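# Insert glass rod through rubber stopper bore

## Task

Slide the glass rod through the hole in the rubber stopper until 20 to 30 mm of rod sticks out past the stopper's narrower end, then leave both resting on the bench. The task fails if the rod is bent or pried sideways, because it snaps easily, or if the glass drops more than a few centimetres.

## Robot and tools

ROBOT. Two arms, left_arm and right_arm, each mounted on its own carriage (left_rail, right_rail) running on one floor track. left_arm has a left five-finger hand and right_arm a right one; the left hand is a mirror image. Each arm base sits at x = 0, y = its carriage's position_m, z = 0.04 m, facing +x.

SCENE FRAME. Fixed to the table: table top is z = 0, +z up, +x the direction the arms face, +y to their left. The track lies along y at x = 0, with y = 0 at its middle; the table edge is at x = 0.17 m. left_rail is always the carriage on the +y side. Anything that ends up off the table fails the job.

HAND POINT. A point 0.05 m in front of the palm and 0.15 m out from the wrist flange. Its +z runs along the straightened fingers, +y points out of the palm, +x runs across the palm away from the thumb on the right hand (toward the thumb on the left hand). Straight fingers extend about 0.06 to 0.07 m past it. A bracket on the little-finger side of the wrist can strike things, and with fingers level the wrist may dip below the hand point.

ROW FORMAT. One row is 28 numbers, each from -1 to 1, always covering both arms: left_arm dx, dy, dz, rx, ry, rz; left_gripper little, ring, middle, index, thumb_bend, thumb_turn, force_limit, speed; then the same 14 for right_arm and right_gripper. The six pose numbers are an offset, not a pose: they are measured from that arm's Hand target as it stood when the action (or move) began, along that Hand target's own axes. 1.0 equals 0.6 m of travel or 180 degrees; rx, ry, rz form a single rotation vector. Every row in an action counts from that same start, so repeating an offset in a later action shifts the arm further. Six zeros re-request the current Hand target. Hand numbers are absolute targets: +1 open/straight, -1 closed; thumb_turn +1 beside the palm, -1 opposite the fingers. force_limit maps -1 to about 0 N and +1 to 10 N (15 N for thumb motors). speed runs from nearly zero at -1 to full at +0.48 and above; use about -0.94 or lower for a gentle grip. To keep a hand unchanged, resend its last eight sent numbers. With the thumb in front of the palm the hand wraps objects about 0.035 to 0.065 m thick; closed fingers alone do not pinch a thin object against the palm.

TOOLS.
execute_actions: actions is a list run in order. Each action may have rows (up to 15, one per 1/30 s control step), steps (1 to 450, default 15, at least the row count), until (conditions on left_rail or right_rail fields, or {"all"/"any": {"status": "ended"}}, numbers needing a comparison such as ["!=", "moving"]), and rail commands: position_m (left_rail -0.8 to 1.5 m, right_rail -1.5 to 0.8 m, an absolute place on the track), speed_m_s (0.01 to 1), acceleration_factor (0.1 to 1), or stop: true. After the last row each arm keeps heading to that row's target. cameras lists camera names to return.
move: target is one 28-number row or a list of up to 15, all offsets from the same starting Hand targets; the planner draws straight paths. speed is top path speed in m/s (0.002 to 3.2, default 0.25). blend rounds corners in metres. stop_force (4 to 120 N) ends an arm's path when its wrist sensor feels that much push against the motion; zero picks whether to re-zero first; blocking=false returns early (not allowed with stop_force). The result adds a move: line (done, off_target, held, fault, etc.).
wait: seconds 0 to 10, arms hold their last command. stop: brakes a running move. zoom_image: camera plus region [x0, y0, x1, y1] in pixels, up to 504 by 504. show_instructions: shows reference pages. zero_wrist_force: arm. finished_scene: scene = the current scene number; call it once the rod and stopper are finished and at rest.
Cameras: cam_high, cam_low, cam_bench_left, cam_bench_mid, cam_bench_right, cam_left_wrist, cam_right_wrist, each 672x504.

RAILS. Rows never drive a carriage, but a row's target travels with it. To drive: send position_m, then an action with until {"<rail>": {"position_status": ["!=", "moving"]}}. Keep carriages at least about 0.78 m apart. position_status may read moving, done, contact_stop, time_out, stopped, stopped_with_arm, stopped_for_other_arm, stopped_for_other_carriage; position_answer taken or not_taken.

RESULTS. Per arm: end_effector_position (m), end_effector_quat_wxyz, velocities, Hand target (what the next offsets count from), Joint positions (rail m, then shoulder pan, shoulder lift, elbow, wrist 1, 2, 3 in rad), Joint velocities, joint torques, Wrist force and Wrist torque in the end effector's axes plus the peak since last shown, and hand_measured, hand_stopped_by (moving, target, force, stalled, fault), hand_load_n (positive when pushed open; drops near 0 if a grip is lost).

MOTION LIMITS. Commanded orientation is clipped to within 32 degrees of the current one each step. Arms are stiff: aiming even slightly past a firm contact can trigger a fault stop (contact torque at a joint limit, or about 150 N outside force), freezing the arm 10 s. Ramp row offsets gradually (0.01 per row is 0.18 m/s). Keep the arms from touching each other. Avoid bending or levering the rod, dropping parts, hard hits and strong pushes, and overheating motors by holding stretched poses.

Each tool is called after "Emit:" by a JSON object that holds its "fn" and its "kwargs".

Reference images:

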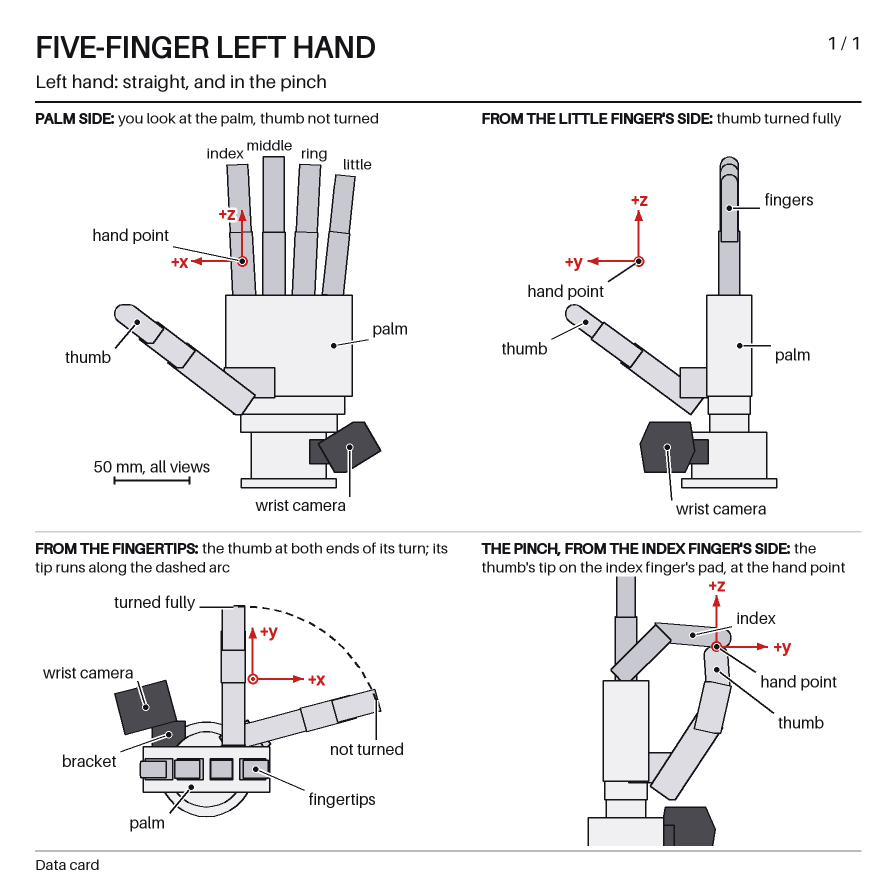

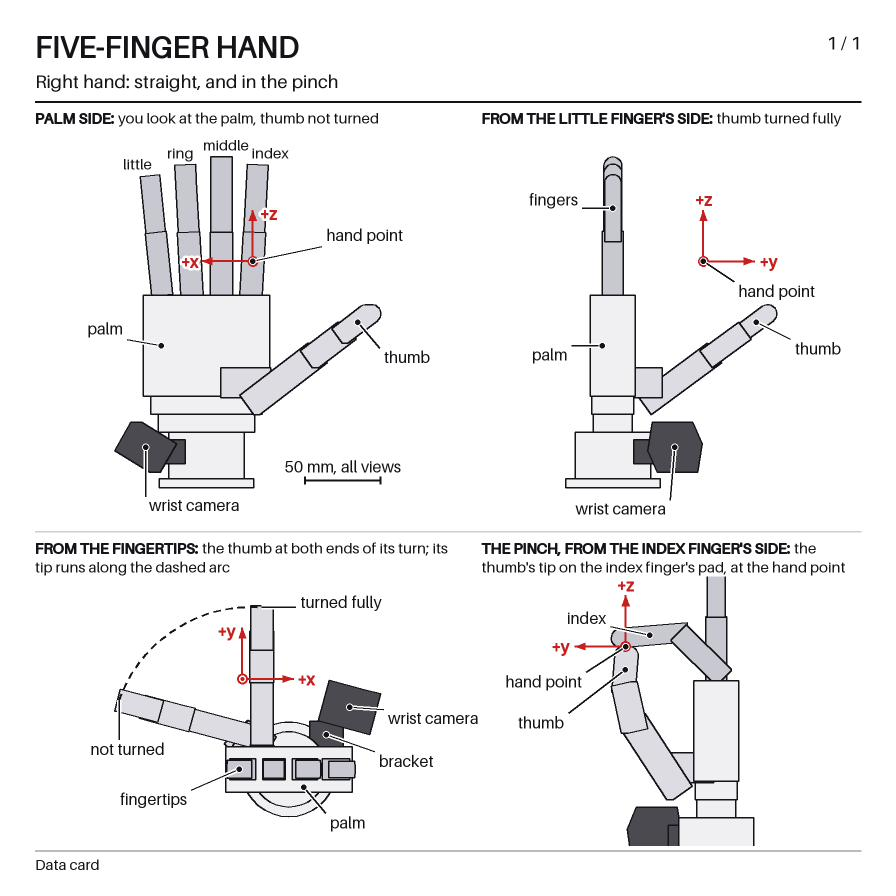

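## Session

Emit:
{"fn": "execute_actions", "kwargs": {"actions": []}}

Emit:
{"fn": "zoom_image", "kwargs": {"camera": "cam_bench_mid", "region": [200, 270, 470, 380]}}

Emit:
{"fn": "zoom_image", "kwargs": {"camera": "cam_high", "region": [180, 100, 480, 400]}}

Scene clock: 0.00 s.
left_arm: end_effector_position=(+0.3860, +0.4536, +0.6206) hand_measured=(+1.000, +1.000, +1.000, +1.000, +1.000, +1.000) hand_load_n=(+0.0, +0.0, +0.0, +0.0, +0.0, +0.0) hand_stopped_by=(target, target, target, target, target, target) hand_force_limit=0.00 hand_speed=-0.80 end_effector_quat_wxyz=(+0.000, +1.000, +0.000, +0.000) | right_arm: end_effector_position=(+0.3860, -0.3714, +0.6206) hand_measured=(+1.000, +1.000, +1.000, +1.000, +1.000, +1.000) hand_load_n=(+0.0, +0.0, +0.0, +0.0, +0.0, +0.0) hand_stopped_by=(target, target, target, target, target, target) hand_force_limit=0.00 hand_speed=-0.80 end_effector_quat_wxyz=(+0.000, +0.000, +1.000, +0.000)
Joint positions: left_arm=[0.435 -0.28 -1.782 1.662 1.69 1.571 1.29] | right_arm=[-0.51 -0.28 -1.782 1.662 1.69 1.571 -1.851]
Joint velocities: within noise
Joint torques (N m): no reading
Wrist force (N): no reading
Wrist torque (N m): no reading
Wrist force, peak (N): no reading
Hand target: left_arm +0.3860, +0.4536, +0.6206; +0.000, +1.000, +0.000, +0.000 | right_arm +0.3860, -0.3714, +0.6206; +0.000, +0.000, +1.000, +0.000
left_rail: position_m=0.435 position_status=done
right_rail: position_m=-0.510 position_status=done

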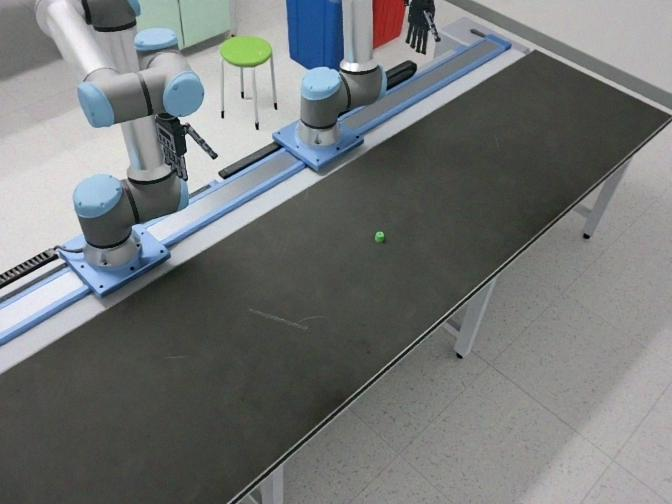

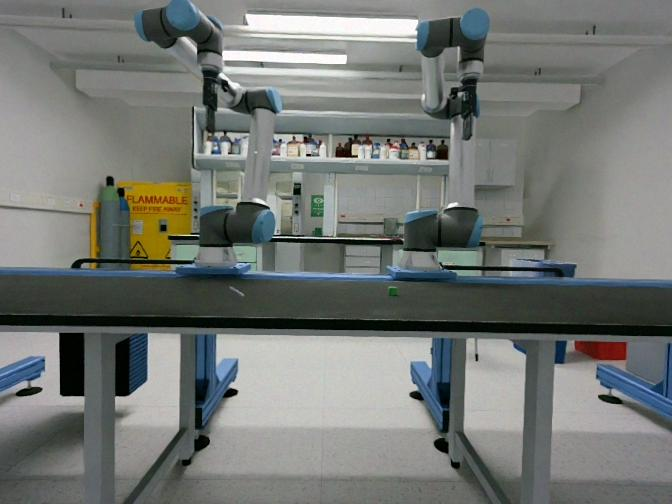

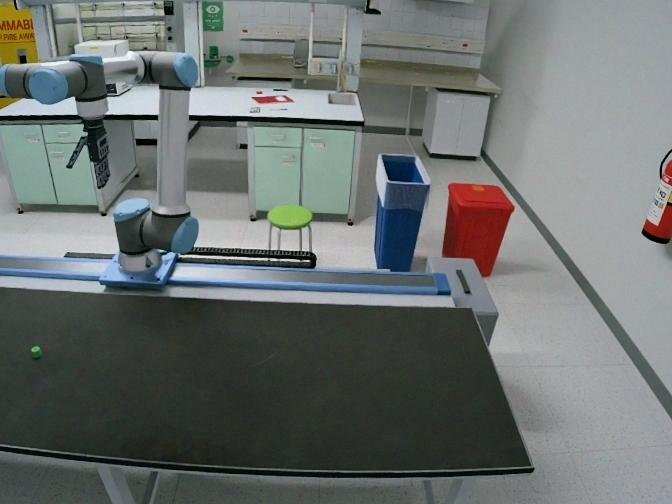

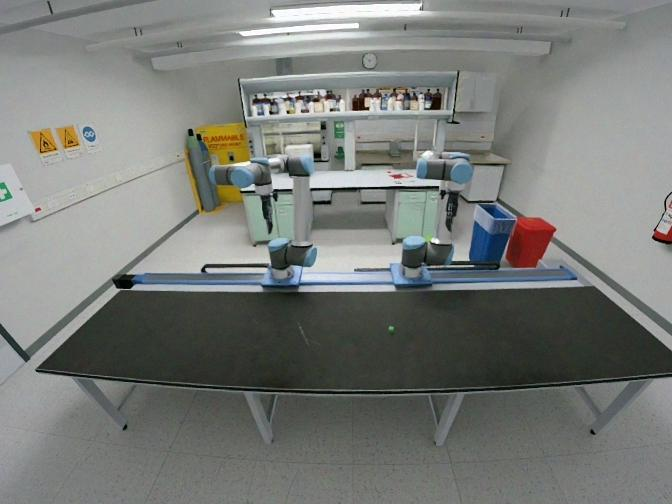

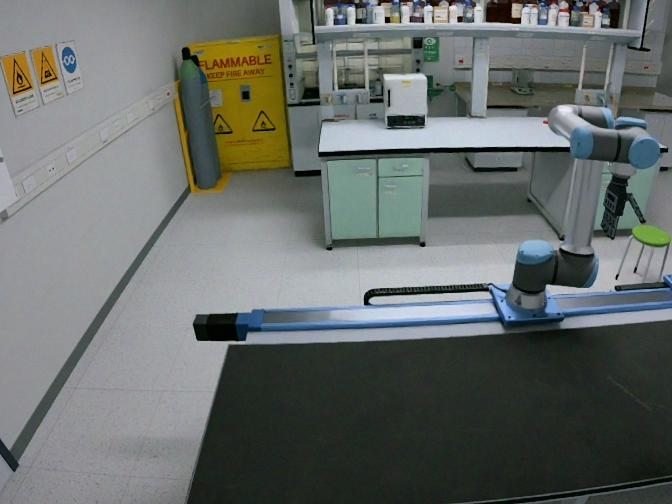

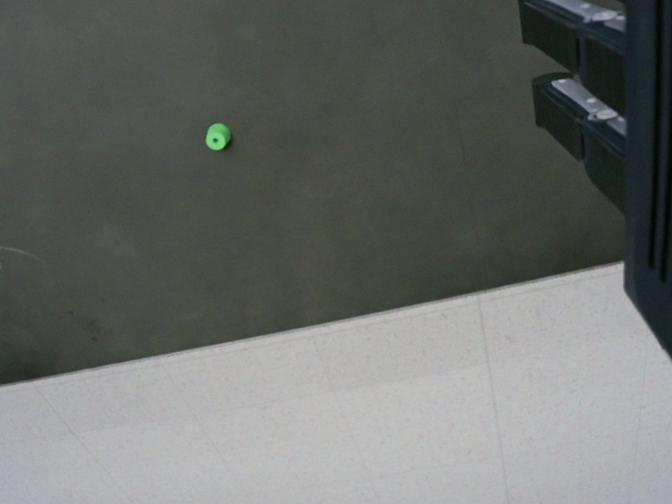

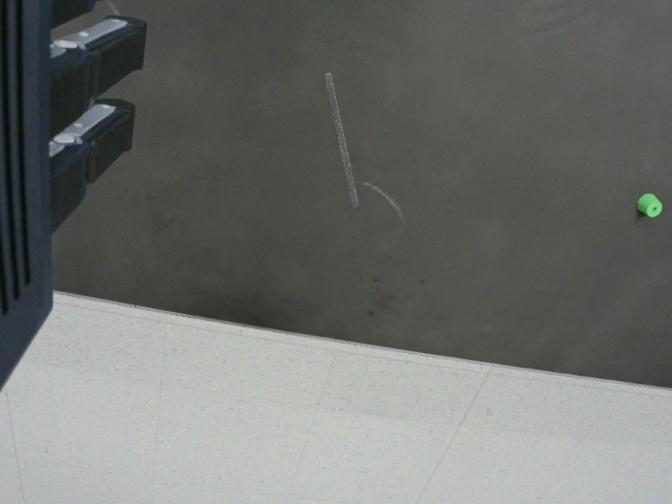

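Scaled by 1.867 from the camera's 672x504 image, which has a finer 960x720 frame.

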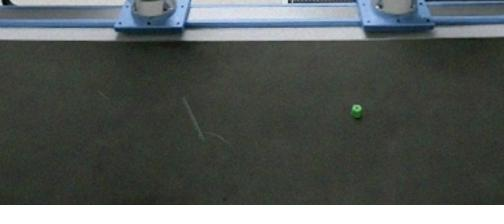

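Scaled by 1.680 from the camera's 672x504 image, which has a finer 960x720 frame.

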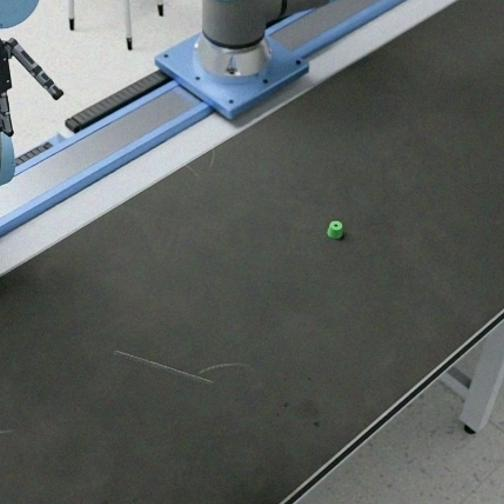

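Emit:
{"fn": "execute_actions", "kwargs": {"actions": [], "cameras": ["cam_left_wrist","cam_right_wrist","cam_high"]}}

Emit:
{"fn": "zoom_image", "kwargs": {"camera": "cam_left_wrist", "region": [190, 110, 250, 165]}}

Emit:
{"fn": "zoom_image", "kwargs": {"camera": "cam_right_wrist", "region": [310, 60, 380, 130]}}

Emit:
{"fn": "zoom_image", "kwargs": {"camera": "cam_right_wrist", "region": [320, 150, 390, 220]}}

Emit:
{"fn": "zoom_image", "kwargs": {"camera": "cam_right_wrist", "region": [620, 180, 672, 230]}}

Scene clock: 6.67 s.
left_arm: end_effector_position=(+0.3860, +0.4536, +0.6206) hand_measured=(+1.000, +1.000, +1.000, +1.000, +1.000, +1.000) hand_load_n=(+0.0, +0.0, +0.0, +0.0, +0.0, +0.0) hand_stopped_by=(target, target, target, target, target, target) hand_force_limit=0.00 hand_speed=-0.80 end_effector_quat_wxyz=(+0.000, +1.000, +0.000, +0.000) | right_arm: end_effector_position=(+0.3860, -0.3714, +0.6206) hand_measured=(+1.000, +1.000, +1.000, +1.000, +1.000, +1.000) hand_load_n=(+0.0, +0.0, +0.0, +0.0, +0.0, +0.0) hand_stopped_by=(target, target, target, target, target, target) hand_force_limit=0.00 hand_speed=-0.80 end_effector_quat_wxyz=(+0.000, +0.000, +1.000, +0.000)
Joint positions: left_arm=[0.435 -0.281 -1.782 1.662 1.69 1.571 1.29] | right_arm=[-0.51 -0.28 -1.782 1.662 1.69 1.571 -1.851]
Joint velocities: within noise
Joint torques (N m): left_arm=[0.51 -21.52 -38.51 3.07 0.19 0.2] | right_arm=[1.05 -22.74 -38.12 4.64 -0.28 0.26]
Wrist force (N): left_arm=[0.4 0.1 0.3] | right_arm=[-0.1 0.7 -0.3]
Wrist torque (N m): left_arm=[0.00 -0.05 0.02] | right_arm=[0.12 0.03 0.02]
Wrist force, peak (N): left_arm=[0.3 -0.2 0.6] | right_arm=[0.7 0.9 0.6]
Hand target: left_arm +0.3860, +0.4536, +0.6206; +0.000, +1.000, +0.000, +0.000 | right_arm +0.3860, -0.3714, +0.6206; +0.000, +0.000, +1.000, +0.000
left_rail: position_m=0.435 position_status=done
right_rail: position_m=-0.510 position_status=done
Images, in order (width x height): cam_high 672x504, cam_left_wrist 672x504, cam_right_wrist 672x504.

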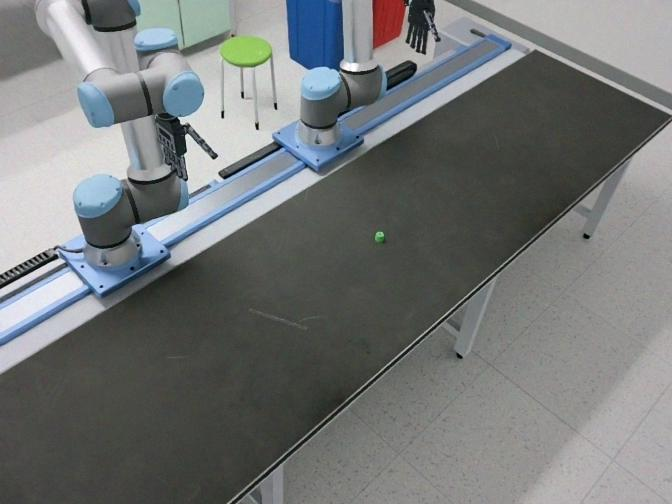

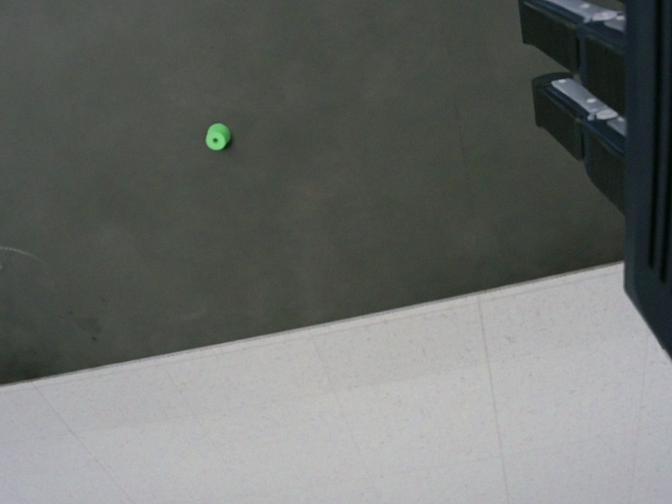

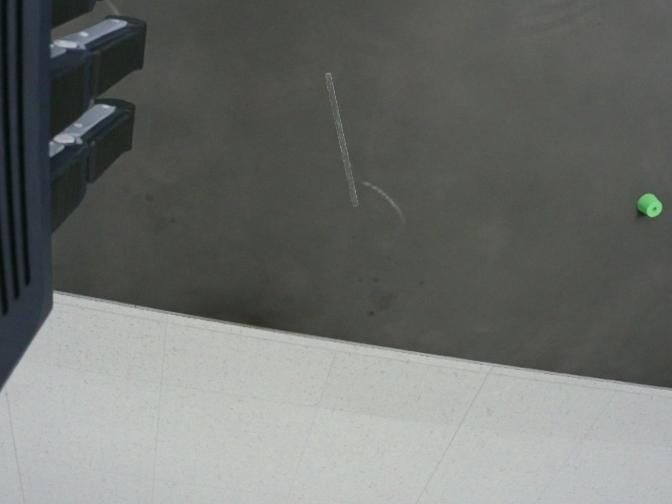

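Scaled by 8.400 from the camera's 672x504 image, which has a finer 960x720 frame.

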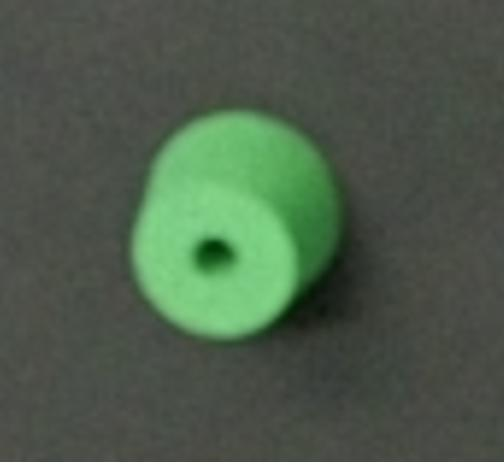

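Scaled by 7.200 from the camera's 672x504 image, which has a finer 960x720 frame.

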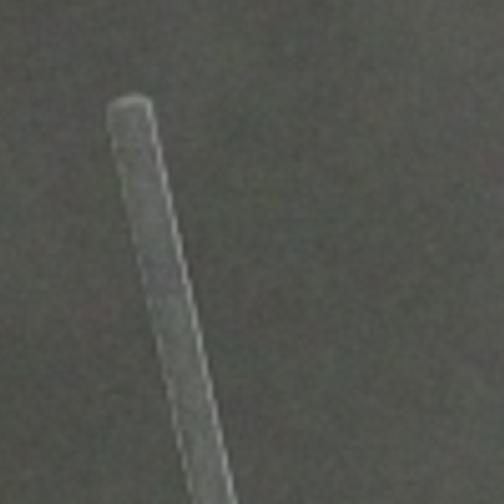

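Scaled by 7.200 from the camera's 672x504 image, which has a finer 960x720 frame.

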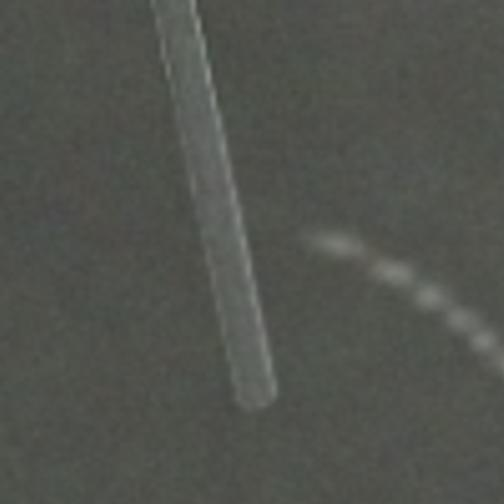

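Scaled by 9.692 from the camera's 672x504 image, which has a finer 960x720 frame.

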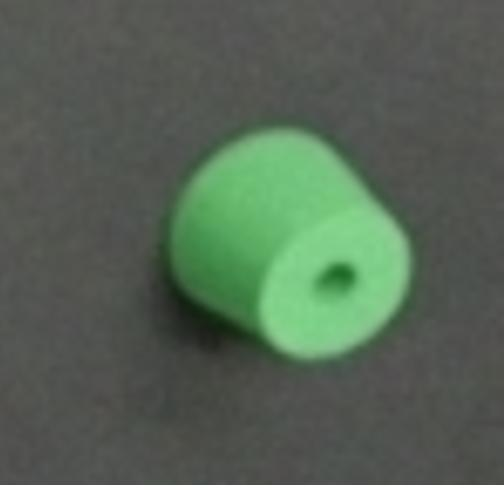

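Emit:
{"fn": "execute_actions", "kwargs": {"actions": [{"left_rail":{"position_m":0.80,"speed_m_s":0.4,"acceleration_factor":0.6},"right_rail":{"position_m":-1.0,"speed_m_s":0.4,"acceleration_factor":0.6},"steps":5},{"steps":200,"until":{"all":{"status":"ended"}}}]}}

Scene clock: 23.97 s.
left_arm: end_effector_position=(+0.3860, +0.8187, +0.6206) hand_measured=(+1.000, +1.000, +1.000, +1.000, +1.000, +1.000) hand_load_n=(+0.0, +0.0, +0.0, -0.5, +0.0, +0.0) hand_stopped_by=(target, target, target, target, target, target) hand_force_limit=0.00 hand_speed=-0.80 end_effector_quat_wxyz=(+0.000, +1.000, +0.000, +0.000) | right_arm: end_effector_position=(+0.3860, -0.8609, +0.6206) hand_measured=(+1.000, +1.000, +1.000, +1.000, +1.000, +1.000) hand_load_n=(+0.0, +0.0, +0.0, +0.0, -0.5, +0.0) hand_stopped_by=(target, target, target, target, target, target) hand_force_limit=0.00 hand_speed=-0.80 end_effector_quat_wxyz=(+0.000, +0.000, +1.000, +0.000)
Joint positions: left_arm=[0.8 -0.281 -1.782 1.662 1.69 1.571 1.29] | right_arm=[-1 -0.281 -1.782 1.662 1.69 1.571 -1.851]
Joint torques (N m): left_arm=[0.58 -21.08 -38.33 3.24 0.16 0.21] | right_arm=[-3.08 -22.06 -37.47 4.25 0.33 0.1]
Wrist force (N): left_arm=[-0.2 -0.4 0.5] | right_arm=[0.5 0.6 0.0]
Wrist torque (N m): left_arm=[-0.09 0.04 0.00] | right_arm=[0.08 -0.08 0.05]
Wrist force, peak (N): left_arm=[-0.1 -0.9 0.5] | right_arm=[-0.5 1.3 -0.2]
Hand target: left_arm +0.3860, +0.8187, +0.6206; +0.000, +1.000, +0.000, +0.000 | right_arm +0.3860, -0.8609, +0.6206; +0.000, +0.000, +1.000, +0.000
left_rail: position_m=0.800 speed_m_s=0.40 position_status=done
right_rail: position_m=-1.000 speed_m_s=0.40 position_status=done

Emit:
{"fn": "execute_actions", "kwargs": {"actions": [{"right_rail":{"position_m":-1.3,"speed_m_s":0.4,"acceleration_factor":0.6},"steps":5},{"steps":150,"until":{"all":{"status":"ended"}}}]}}

Emit:
{"fn": "move", "kwargs": {"target": [[0,0,0,0,0,0.4722,1,1,0.35,0.35,0.8,-1,0.55,-0.2,0,0,0,0,0,-0.5678,1,1,0.1,0.1,0.168,-1,-0.5,-0.2],[0.1,0.1,0.2,0,0,0.9444,1,1,0.35,0.35,0.8,-1,0.55,-0.2,0,0.15,0.2,0,0,-0.9,1,1,0.1,0.1,0.168,-1,-0.5,-0.2]], "speed": 0.5, "blend": [0.05,0]}}

Scene clock: 39.33 s.
left_arm: end_effector_position=(+0.3860, +0.8187, +0.6206) hand_measured=(+1.000, +1.000, +1.000, +1.000, +1.000, +1.000) hand_load_n=(+0.0, +0.0, +0.0, +0.0, -0.5, +0.0) hand_stopped_by=(target, target, target, target, target, target) hand_force_limit=0.00 hand_speed=-0.80 end_effector_quat_wxyz=(+0.000, +1.000, +0.000, +0.000) | right_arm: end_effector_position=(+0.3860, -1.1609, +0.6206) hand_measured=(+1.000, +1.000, +1.000, +1.000, +1.000, +1.000) hand_load_n=(+0.0, +0.0, +0.0, +0.0, +0.0, +0.0) hand_stopped_by=(target, target, target, target, target, target) hand_force_limit=0.00 hand_speed=-0.80 end_effector_quat_wxyz=(+0.000, +0.000, +1.000, +0.000)
Joint positions: left_arm=[0.8 -0.281 -1.782 1.662 1.69 1.571 1.29] | right_arm=[-1.3 -0.281 -1.782 1.662 1.69 1.571 -1.851]
Joint torques (N m): left_arm=[1.2 -21.9 -38.47 3.33 0.06 0.31] | right_arm=[-1.28 -21.29 -37.62 4.58 0.21 0.12]
Wrist force (N): left_arm=[0.0 -0.1 0.2] | right_arm=[-0.2 0.5 0.4]
Wrist torque (N m): left_arm=[-0.03 -0.01 0.01] | right_arm=[0.06 0.02 0.01]
Wrist force, peak (N): left_arm=[0.0 -0.2 0.8] | right_arm=[0.2 1.1 0.4]
Hand target: left_arm +0.3860, +0.8187, +0.6206; +0.000, +1.000, +0.000, +0.000 | right_arm +0.3860, -1.1609, +0.6206; +0.000, +0.000, +1.000, +0.000
left_rail: position_m=0.800 speed_m_s=0.40 position_status=done
right_rail: position_m=-1.300 speed_m_s=0.40 position_status=done

Scene clock: 44.37 s.
left_arm: end_effector_position=(+0.4460, +0.7587, +0.5007) hand_measured=(+1.000, +1.000, +0.350, +0.350, +0.800, -1.000) hand_load_n=(+0.0, +0.0, +0.0, +0.0, +0.0, -0.5) hand_stopped_by=(target, target, target, target, target, target) hand_force_limit=0.55 hand_speed=-0.20 end_effector_quat_wxyz=(+0.000, -0.087, +0.996, +0.000) | right_arm: end_effector_position=(+0.3860, -1.0709, +0.5007) hand_measured=(+1.000, +1.000, +0.100, +0.100, +0.168, -1.000) hand_load_n=(+0.0, +0.0, +0.0, +0.0, +0.0, +0.0) hand_stopped_by=(target, target, target, target, target, target) hand_force_limit=-0.50 hand_speed=-0.20 end_effector_quat_wxyz=(+0.000, +0.988, -0.157, +0.000)
Joint positions: left_arm=[0.8 -0.552 -1.544 1.658 1.456 1.571 3.986] | right_arm=[-1.3 0.223 -1.512 1.625 1.458 1.571 -4.175]
Joint torques (N m): left_arm=[-15.13 -24.42 -25.09 1.58 2.63 1.91] | right_arm=[7.76 -33.03 -27.79 2.52 -2.49 -3.63]
Wrist force (N): left_arm=[0.1 -0.2 0.3] | right_arm=[0.3 1.1 -0.2]
Wrist torque (N m): left_arm=[-0.05 0.02 -0.15] | right_arm=[0.14 0.02 0.10]
Wrist force, peak (N): left_arm=[0.1 -0.9 0.6] | right_arm=[0.4 1.3 0.2]
Hand target: left_arm +0.4460, +0.7587, +0.5006; +0.000, -0.087, +0.996, +0.000 | right_arm +0.3860, -1.0709, +0.5006; +0.000, +0.988, -0.156, +0.000
Off the commanded pose: left_arm 0.000 m, 0 deg | right_arm 0.000 m, 0 deg.
left_rail: position_m=0.800 speed_m_s=0.40 position_status=done
right_rail: position_m=-1.300 speed_m_s=0.40 position_status=done
move: done; blend cut to 0 m at target 1

Emit:
{"fn": "move", "kwargs": {"target": [-0.0197,-0.9118,0.5,0.3333,0,0,1,1,0.35,0.35,0.8,-1,0.55,-0.2,-0.0508,-0.7732,0.25,0.4768,-0.1115,-0.2604,1,1,0.1,0.1,0.168,-1,-0.5,-0.2], "speed": 0.4, "cameras": ["cam_left_wrist","cam_right_wrist"]}}

Scene clock: 55.77 s.
left_arm: end_effector_position=(+0.5527, +0.2220, +0.2006) hand_measured=(+1.000, +1.000, +0.350, +0.350, +0.800, -1.000) hand_load_n=(+0.0, +0.0, +0.0, +0.0, +0.0, +0.0) hand_stopped_by=(target, target, target, target, target, target) hand_force_limit=0.55 hand_speed=-0.20 end_effector_quat_wxyz=(+0.044, -0.076, +0.863, -0.498) | right_arm: end_effector_position=(+0.5004, -0.6198, +0.3506) hand_measured=(+1.000, +1.000, +0.100, +0.100, +0.168, -1.000) hand_load_n=(+0.0, +0.0, +0.0, +0.0, -0.5, +0.0) hand_stopped_by=(target, target, target, target, target, target) hand_force_limit=-0.50 hand_speed=-0.20 end_effector_quat_wxyz=(+0.673, -0.694, -0.251, +0.046) end_effector_velocity=(+0.000, +0.000, -0.001) end_effector_angular_velocity=(+0.000, -0.001, +0.000)
Joint positions: left_arm=[0.8 -0.865 -1.197 1.76 0.027 2.025 3.427] | right_arm=[-1.3 0.397 -0.924 1.464 1.241 0.092 -5.204]
Joint velocities: left_arm=[within noise] | right_arm=[0 -0.001 0.001 0.001 0.002 0 -0.005]
Joint torques (N m): left_arm=[-15.8 -51.33 -22 -1.53 -2.06 -1.84] | right_arm=[11.37 -75.68 -22.35 6.92 -3.2 -3.96]
Wrist force (N): left_arm=[-0.9 -0.4 0.3] | right_arm=[0.6 -0.8 1.0]
Wrist torque (N m): left_arm=[0.00 0.15 0.01] | right_arm=[0.03 -0.07 0.16]
Wrist force, peak (N): left_arm=[-1.3 0.0 1.6] | right_arm=[1.4 -0.2 2.1]
Hand target: left_arm +0.5527, +0.2220, +0.2006; +0.044, -0.076, +0.863, -0.498 | right_arm +0.5004, -0.6203, +0.3506; +0.674, -0.692, -0.254, +0.049
Off the commanded pose: left_arm 0.000 m, 0 deg | right_arm 0.000 m, 1 deg.
left_rail: position_m=0.800 speed_m_s=0.40 position_status=done
right_rail: position_m=-1.300 speed_m_s=0.40 position_status=done
move: done
Images, in order (width x height): cam_left_wrist 672x504, cam_right_wrist 672x504.

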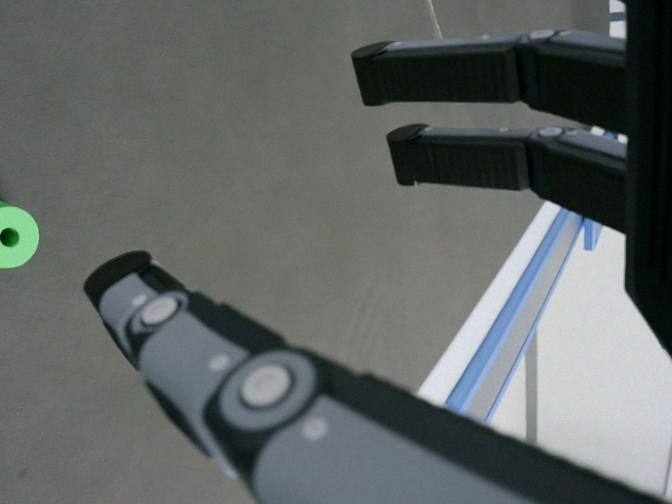

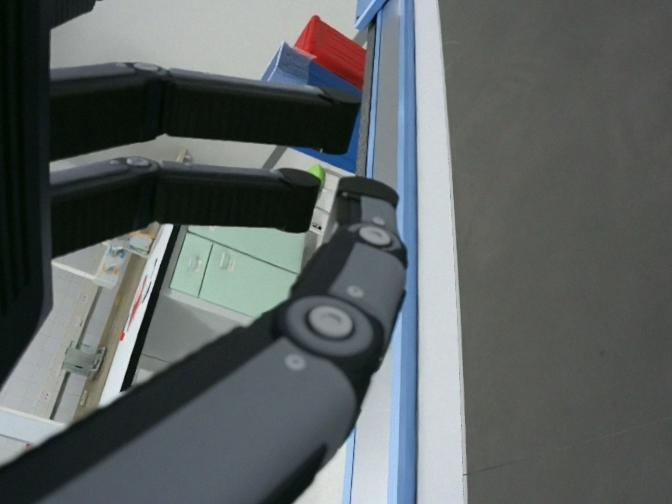

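Emit:
{"fn": "move", "kwargs": {"target": [0.0325,0.1885,0.1088,0,0,0,1,1,0.35,0.35,0.8,-1,0.55,-0.2,0.178,0.4418,0.4987,0,0,0,1,1,0.1,0.1,0.168,-1,-0.5,-0.2], "speed": 0.25, "cameras": ["cam_left_wrist","cam_right_wrist","cam_bench_mid"]}}

Emit:
{"fn": "zoom_image", "kwargs": {"camera": "cam_bench_mid", "region": [270, 290, 340, 360]}}

Scene clock: 67.33 s.
left_arm: end_effector_position=(+0.5335, +0.2187, +0.0701) hand_measured=(+1.000, +1.000, +0.350, +0.350, +0.800, -1.000) hand_load_n=(+0.0, +0.0, +0.0, +0.0, +0.0, +0.0) hand_stopped_by=(target, target, target, target, target, target) hand_force_limit=0.55 hand_speed=-0.20 end_effector_quat_wxyz=(+0.044, -0.076, +0.863, -0.498) | right_arm: end_effector_position=(+0.5458, -0.2942, +0.1000) hand_measured=(+1.000, +1.000, +0.100, +0.100, +0.168, -1.000) hand_load_n=(+0.0, +0.0, +0.0, +0.0, +0.0, +0.0) hand_stopped_by=(target, target, target, target, target, target) hand_force_limit=-0.50 hand_speed=-0.20 end_effector_quat_wxyz=(+0.674, -0.692, -0.254, +0.049)
Joint positions: left_arm=[0.8 -0.892 -1.08 1.867 -0.205 2.003 3.411] | right_arm=[-1.3 0.689 -0.547 0.973 -0.101 0.279 -3.734]
Joint torques (N m): left_arm=[-15.35 -53.55 -16.41 -1.41 -2.02 -1.82] | right_arm=[-9.67 -125.58 -28.44 -1.36 1.81 4.1]
Wrist force (N): left_arm=[-0.7 -0.6 0.5] | right_arm=[0.1 -0.8 1.0]
Wrist torque (N m): left_arm=[0.03 0.14 0.00] | right_arm=[0.00 0.03 -0.05]
Wrist force, peak (N): left_arm=[-1.3 -0.7 0.4] | right_arm=[1.4 -0.4 2.2]
Hand target: left_arm +0.5335, +0.2187, +0.0701; +0.044, -0.076, +0.863, -0.498 | right_arm +0.5458, -0.2942, +0.1000; +0.674, -0.692, -0.254, +0.049
Off the commanded pose: left_arm 0.000 m, 0 deg | right_arm 0.000 m, 0 deg.
left_rail: position_m=0.800 speed_m_s=0.40 position_status=done
right_rail: position_m=-1.300 speed_m_s=0.40 position_status=done
move: done
Images, in order (width x height): cam_bench_mid 672x504, cam_left_wrist 672x504, cam_right_wrist 672x504.

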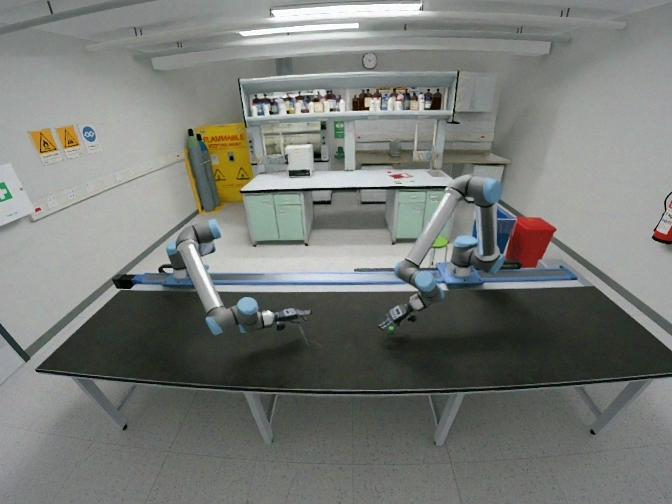

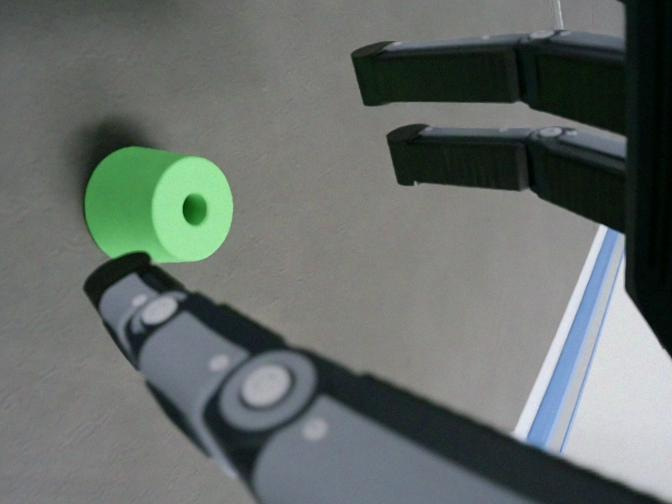

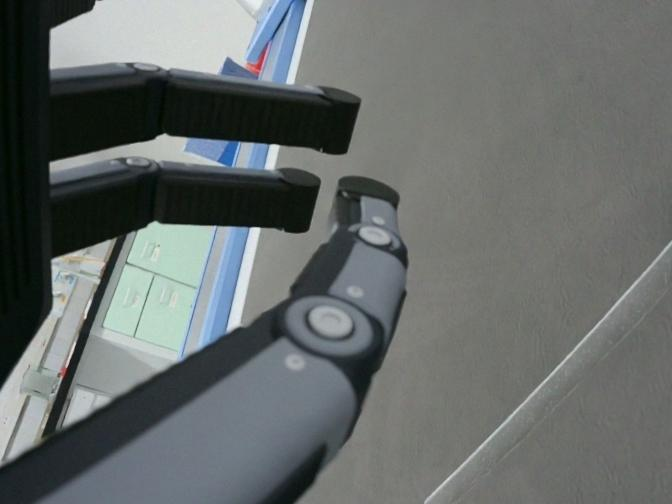

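Scaled by 7.200 from the camera's 672x504 image, which has a finer 960x720 frame.

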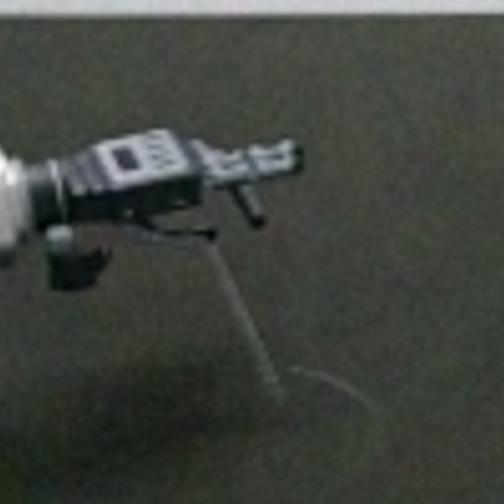

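Emit:
{"fn": "zoom_image", "kwargs": {"camera": "cam_right_wrist", "region": [400, 232, 672, 504]}}

Emit:
{"fn": "zoom_image", "kwargs": {"camera": "cam_left_wrist", "region": [70, 130, 250, 280]}}

Scaled by 1.853 from the camera's 672x504 image, which has a finer 960x720 frame.

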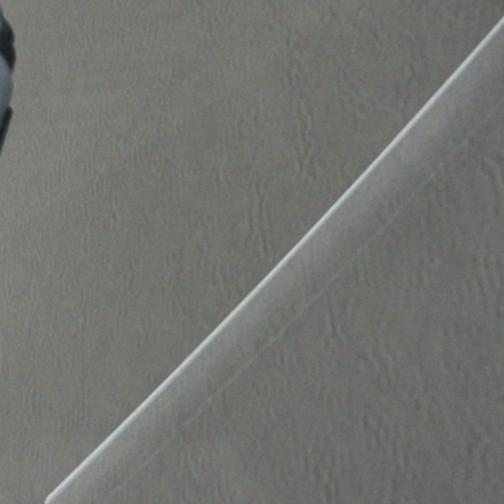

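Scaled by 2.800 from the camera's 672x504 image, which has a finer 960x720 frame.

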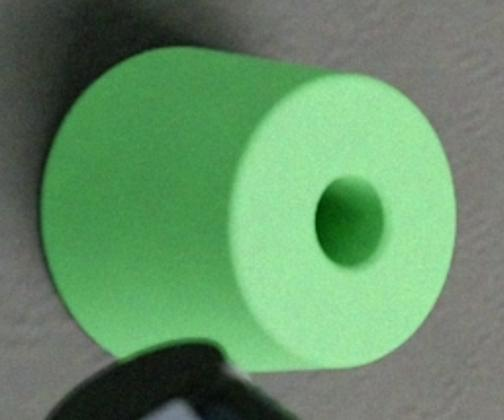

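Emit:
{"fn": "move", "kwargs": {"target": [0,0.0596,0.0344,0,0,0,1,1,0.35,0.35,0.8,-1,0.55,-0.2,-0.0368,0.1278,0.0085,0,0,0,1,1,0.1,0.1,0.168,-1,-0.5,-0.2], "speed": 0.06, "stop_force": 8, "cameras": ["cam_left_wrist","cam_right_wrist"]}}

Emit:
{"fn": "zoom_image", "kwargs": {"camera": "cam_right_wrist", "region": [280, 100, 520, 400]}}

Scene clock: 92.73 s.
left_arm: end_effector_position=(+0.5335, +0.2187, +0.0288) hand_measured=(+1.000, +1.000, +0.350, +0.350, +0.800, -1.000) hand_load_n=(+0.0, +0.0, +0.0, +0.0, +0.0, +0.0) hand_stopped_by=(target, target, target, target, target, target) hand_force_limit=0.55 hand_speed=-0.20 end_effector_quat_wxyz=(+0.044, -0.076, +0.863, -0.498) | right_arm: end_effector_position=(+0.5465, -0.2960, +0.0200) hand_measured=(+1.000, +1.000, +0.100, +0.100, +0.168, -1.000) hand_load_n=(+0.0, +0.0, +0.0, -0.5, +0.0, +0.0) hand_stopped_by=(target, target, target, target, target, target) hand_force_limit=-0.50 hand_speed=-0.20 end_effector_quat_wxyz=(+0.674, -0.692, -0.254, +0.049)
Joint positions: left_arm=[0.8 -0.892 -1.028 1.882 -0.27 2.003 3.411] | right_arm=[-1.3 0.688 -0.478 0.988 -0.185 0.277 -3.734]
Joint torques (N m): left_arm=[-10.13 -57.14 -13.83 -1.54 -1.12 -1.65] | right_arm=[-9.22 -105.59 -27.57 -0.72 -3.22 3.9]
Wrist force (N): left_arm=[-0.7 -0.6 0.2] | right_arm=[0.6 -1.0 0.9]
Wrist torque (N m): left_arm=[0.05 0.12 -0.02] | right_arm=[-0.01 -0.11 0.06]
Wrist force, peak (N): left_arm=[-1.0 -0.7 0.5] | right_arm=[1.1 -1.4 1.4]
Hand target: left_arm +0.5335, +0.2187, +0.0288; +0.044, -0.076, +0.863, -0.498 | right_arm +0.5465, -0.2960, +0.0200; +0.674, -0.692, -0.254, +0.049
Off the commanded pose: left_arm 0.000 m, 0 deg | right_arm 0.000 m, 0 deg.
left_rail: position_m=0.800 speed_m_s=0.40 position_status=done
right_rail: position_m=-1.300 speed_m_s=0.40 position_status=done
move: done
Images, in order (width x height): cam_left_wrist 672x504, cam_right_wrist 672x504.

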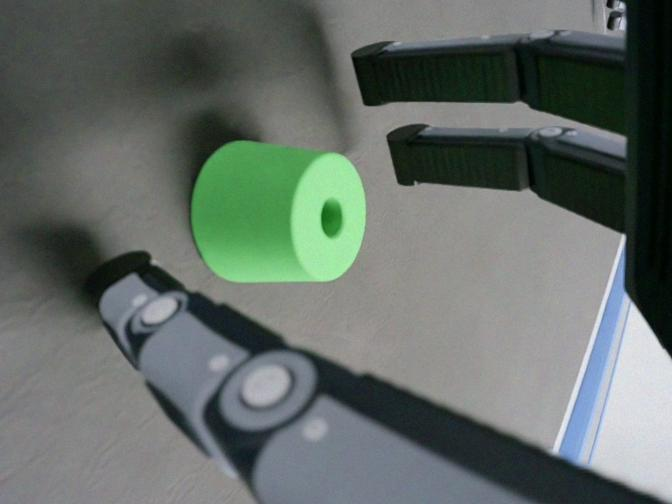

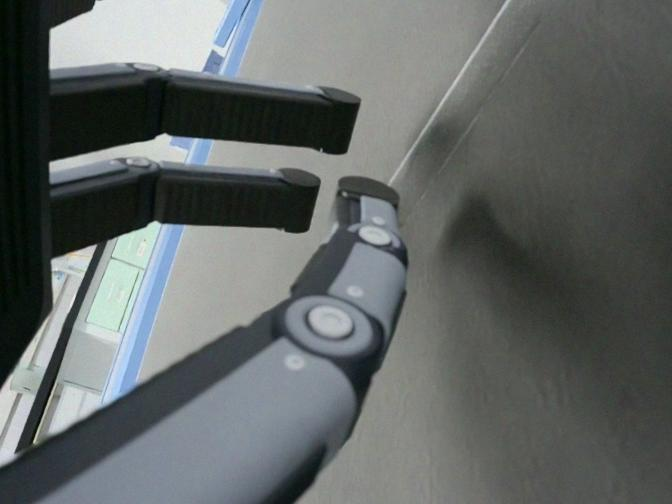

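Scaled by 1.680 from the camera's 672x504 image, which has a finer 960x720 frame.

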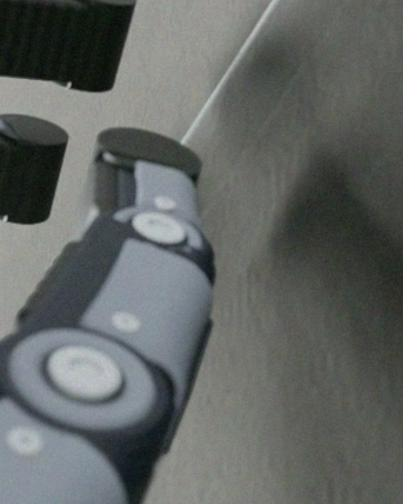

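Emit:
{"fn": "move", "kwargs": {"target": [0,0,0,0,0,0,1,1,0.35,0.35,0.45,-1,0.1,-0.6,-0.0037,0.0134,0.0028,0,0,0,1,1,0.1,0.1,0.168,-1,-0.5,-0.2], "speed": 0.02, "stop_force": 5}}

Emit:
{"fn": "execute_actions", "kwargs": {"actions": [{"rows":[[0,0,0,0,0,0,1,1,-0.4,-0.4,0.45,-1,0.1,-0.8,0,0,0,0,0,0,1,1,-0.5,-0.5,0.168,-1,-0.5,-0.88]],"steps":120}], "cameras": ["cam_left_wrist","cam_right_wrist"]}}

Scene clock: 99.33 s.
left_arm: end_effector_position=(+0.5335, +0.2187, +0.0288) hand_measured=(+1.000, +1.000, +0.350, +0.350, +0.450, -1.000) hand_load_n=(+0.0, +0.0, +0.0, +0.0, +0.5, +0.0) hand_stopped_by=(target, target, target, target, target, target) hand_force_limit=0.10 hand_speed=-0.60 end_effector_quat_wxyz=(+0.044, -0.076, +0.863, -0.498) | right_arm: end_effector_position=(+0.5462, -0.2951, +0.0116) hand_measured=(+1.000, +1.000, +0.100, +0.100, +0.168, -1.000) hand_load_n=(+0.0, +0.0, +0.0, +0.0, +0.0, +0.0) hand_stopped_by=(target, target, target, target, target, target) hand_force_limit=-0.50 hand_speed=-0.20 end_effector_quat_wxyz=(+0.674, -0.692, -0.254, +0.049)
Joint positions: left_arm=[0.8 -0.892 -1.028 1.882 -0.27 2.003 3.411] | right_arm=[-1.3 0.689 -0.469 0.987 -0.194 0.278 -3.733]
Joint torques (N m): left_arm=[3.66 -55.94 -14.5 -1.38 1.56 -1.76] | right_arm=[9.99 -104.78 -43.92 -1.08 2.02 4.08]
Wrist force (N): left_arm=[-0.3 -0.1 0.5] | right_arm=[0.3 -1.2 1.3]
Wrist torque (N m): left_arm=[0.11 0.07 -0.02] | right_arm=[-0.08 -0.09 -0.04]
Wrist force, peak (N): left_arm=[-1.1 -0.2 0.4] | right_arm=[0.9 -1.6 1.2]
Hand target: left_arm +0.5335, +0.2187, +0.0288; +0.044, -0.076, +0.863, -0.498 | right_arm +0.5462, -0.2951, +0.0116; +0.674, -0.692, -0.254, +0.049
Off the commanded pose: left_arm 0.000 m, 0 deg | right_arm 0.000 m, 0 deg.
left_rail: position_m=0.800 speed_m_s=0.40 position_status=done
right_rail: position_m=-1.300 speed_m_s=0.40 position_status=done
move: done

Scene clock: 103.53 s.
left_arm: end_effector_position=(+0.5335, +0.2187, +0.0288) hand_measured=(+1.000, +1.000, -0.072, -0.072, +0.452, -1.000) hand_load_n=(+0.0, +0.0, +6.0, +8.0, +10.0, +0.0) hand_stopped_by=(target, target, force, force, target, target) hand_force_limit=0.10 hand_speed=-0.80 end_effector_quat_wxyz=(+0.044, -0.076, +0.863, -0.498) | right_arm: end_effector_position=(+0.5462, -0.2951, +0.0116) hand_measured=(+1.000, +1.000, -0.144, -0.088, +0.168, -1.000) hand_load_n=(+0.0, +0.0, +0.5, +2.0, +0.0, +0.5) hand_stopped_by=(target, target, force, force, target, target) hand_force_limit=-0.50 hand_speed=-0.88 end_effector_quat_wxyz=(+0.674, -0.692, -0.254, +0.049)
Joint positions: left_arm=[0.8 -0.892 -1.028 1.882 -0.27 2.003 3.411] | right_arm=[-1.3 0.689 -0.469 0.987 -0.194 0.278 -3.733]
Joint torques (N m): left_arm=[4.87 -56.05 -14.61 1.71 2.86 -1.75] | right_arm=[-2.15 -106.3 -26.62 -0.42 0.94 2.77]
Wrist force (N): left_arm=[-0.8 -3.6 0.5] | right_arm=[1.6 -4.3 1.8]
Wrist torque (N m): left_arm=[0.11 0.07 0.02] | right_arm=[0.03 -0.15 0.01]
Wrist force, peak (N): left_arm=[-1.2 -4.0 0.3] | right_arm=[1.3 -5.0 2.0]
Hand target: left_arm +0.5335, +0.2187, +0.0288; +0.044, -0.076, +0.863, -0.498 | right_arm +0.5462, -0.2951, +0.0116; +0.674, -0.692, -0.254, +0.049
Off the commanded pose: left_arm 0.000 m, 0 deg | right_arm 0.000 m, 0 deg.
left_rail: position_m=0.800 speed_m_s=0.40 position_status=done
right_rail: position_m=-1.300 speed_m_s=0.40 position_status=done
Images, in order (width x height): cam_left_wrist 672x504, cam_right_wrist 672x504.

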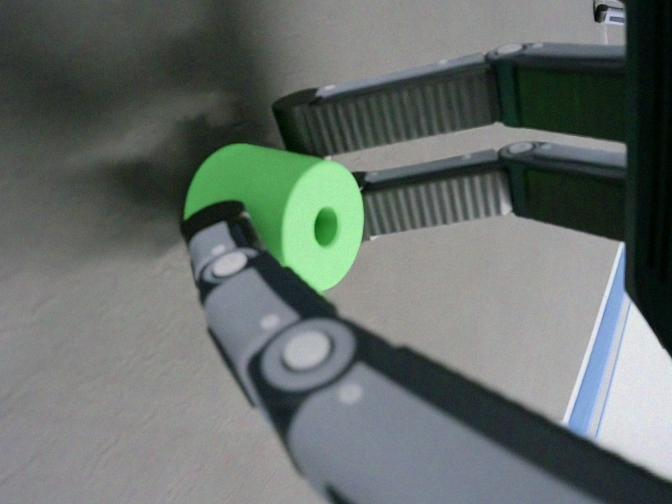

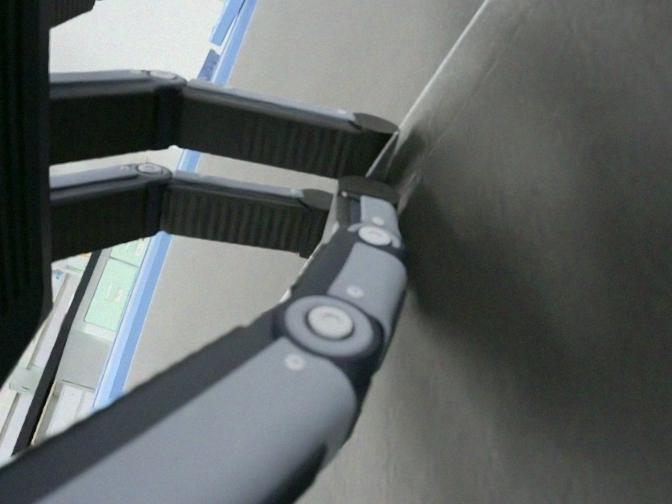

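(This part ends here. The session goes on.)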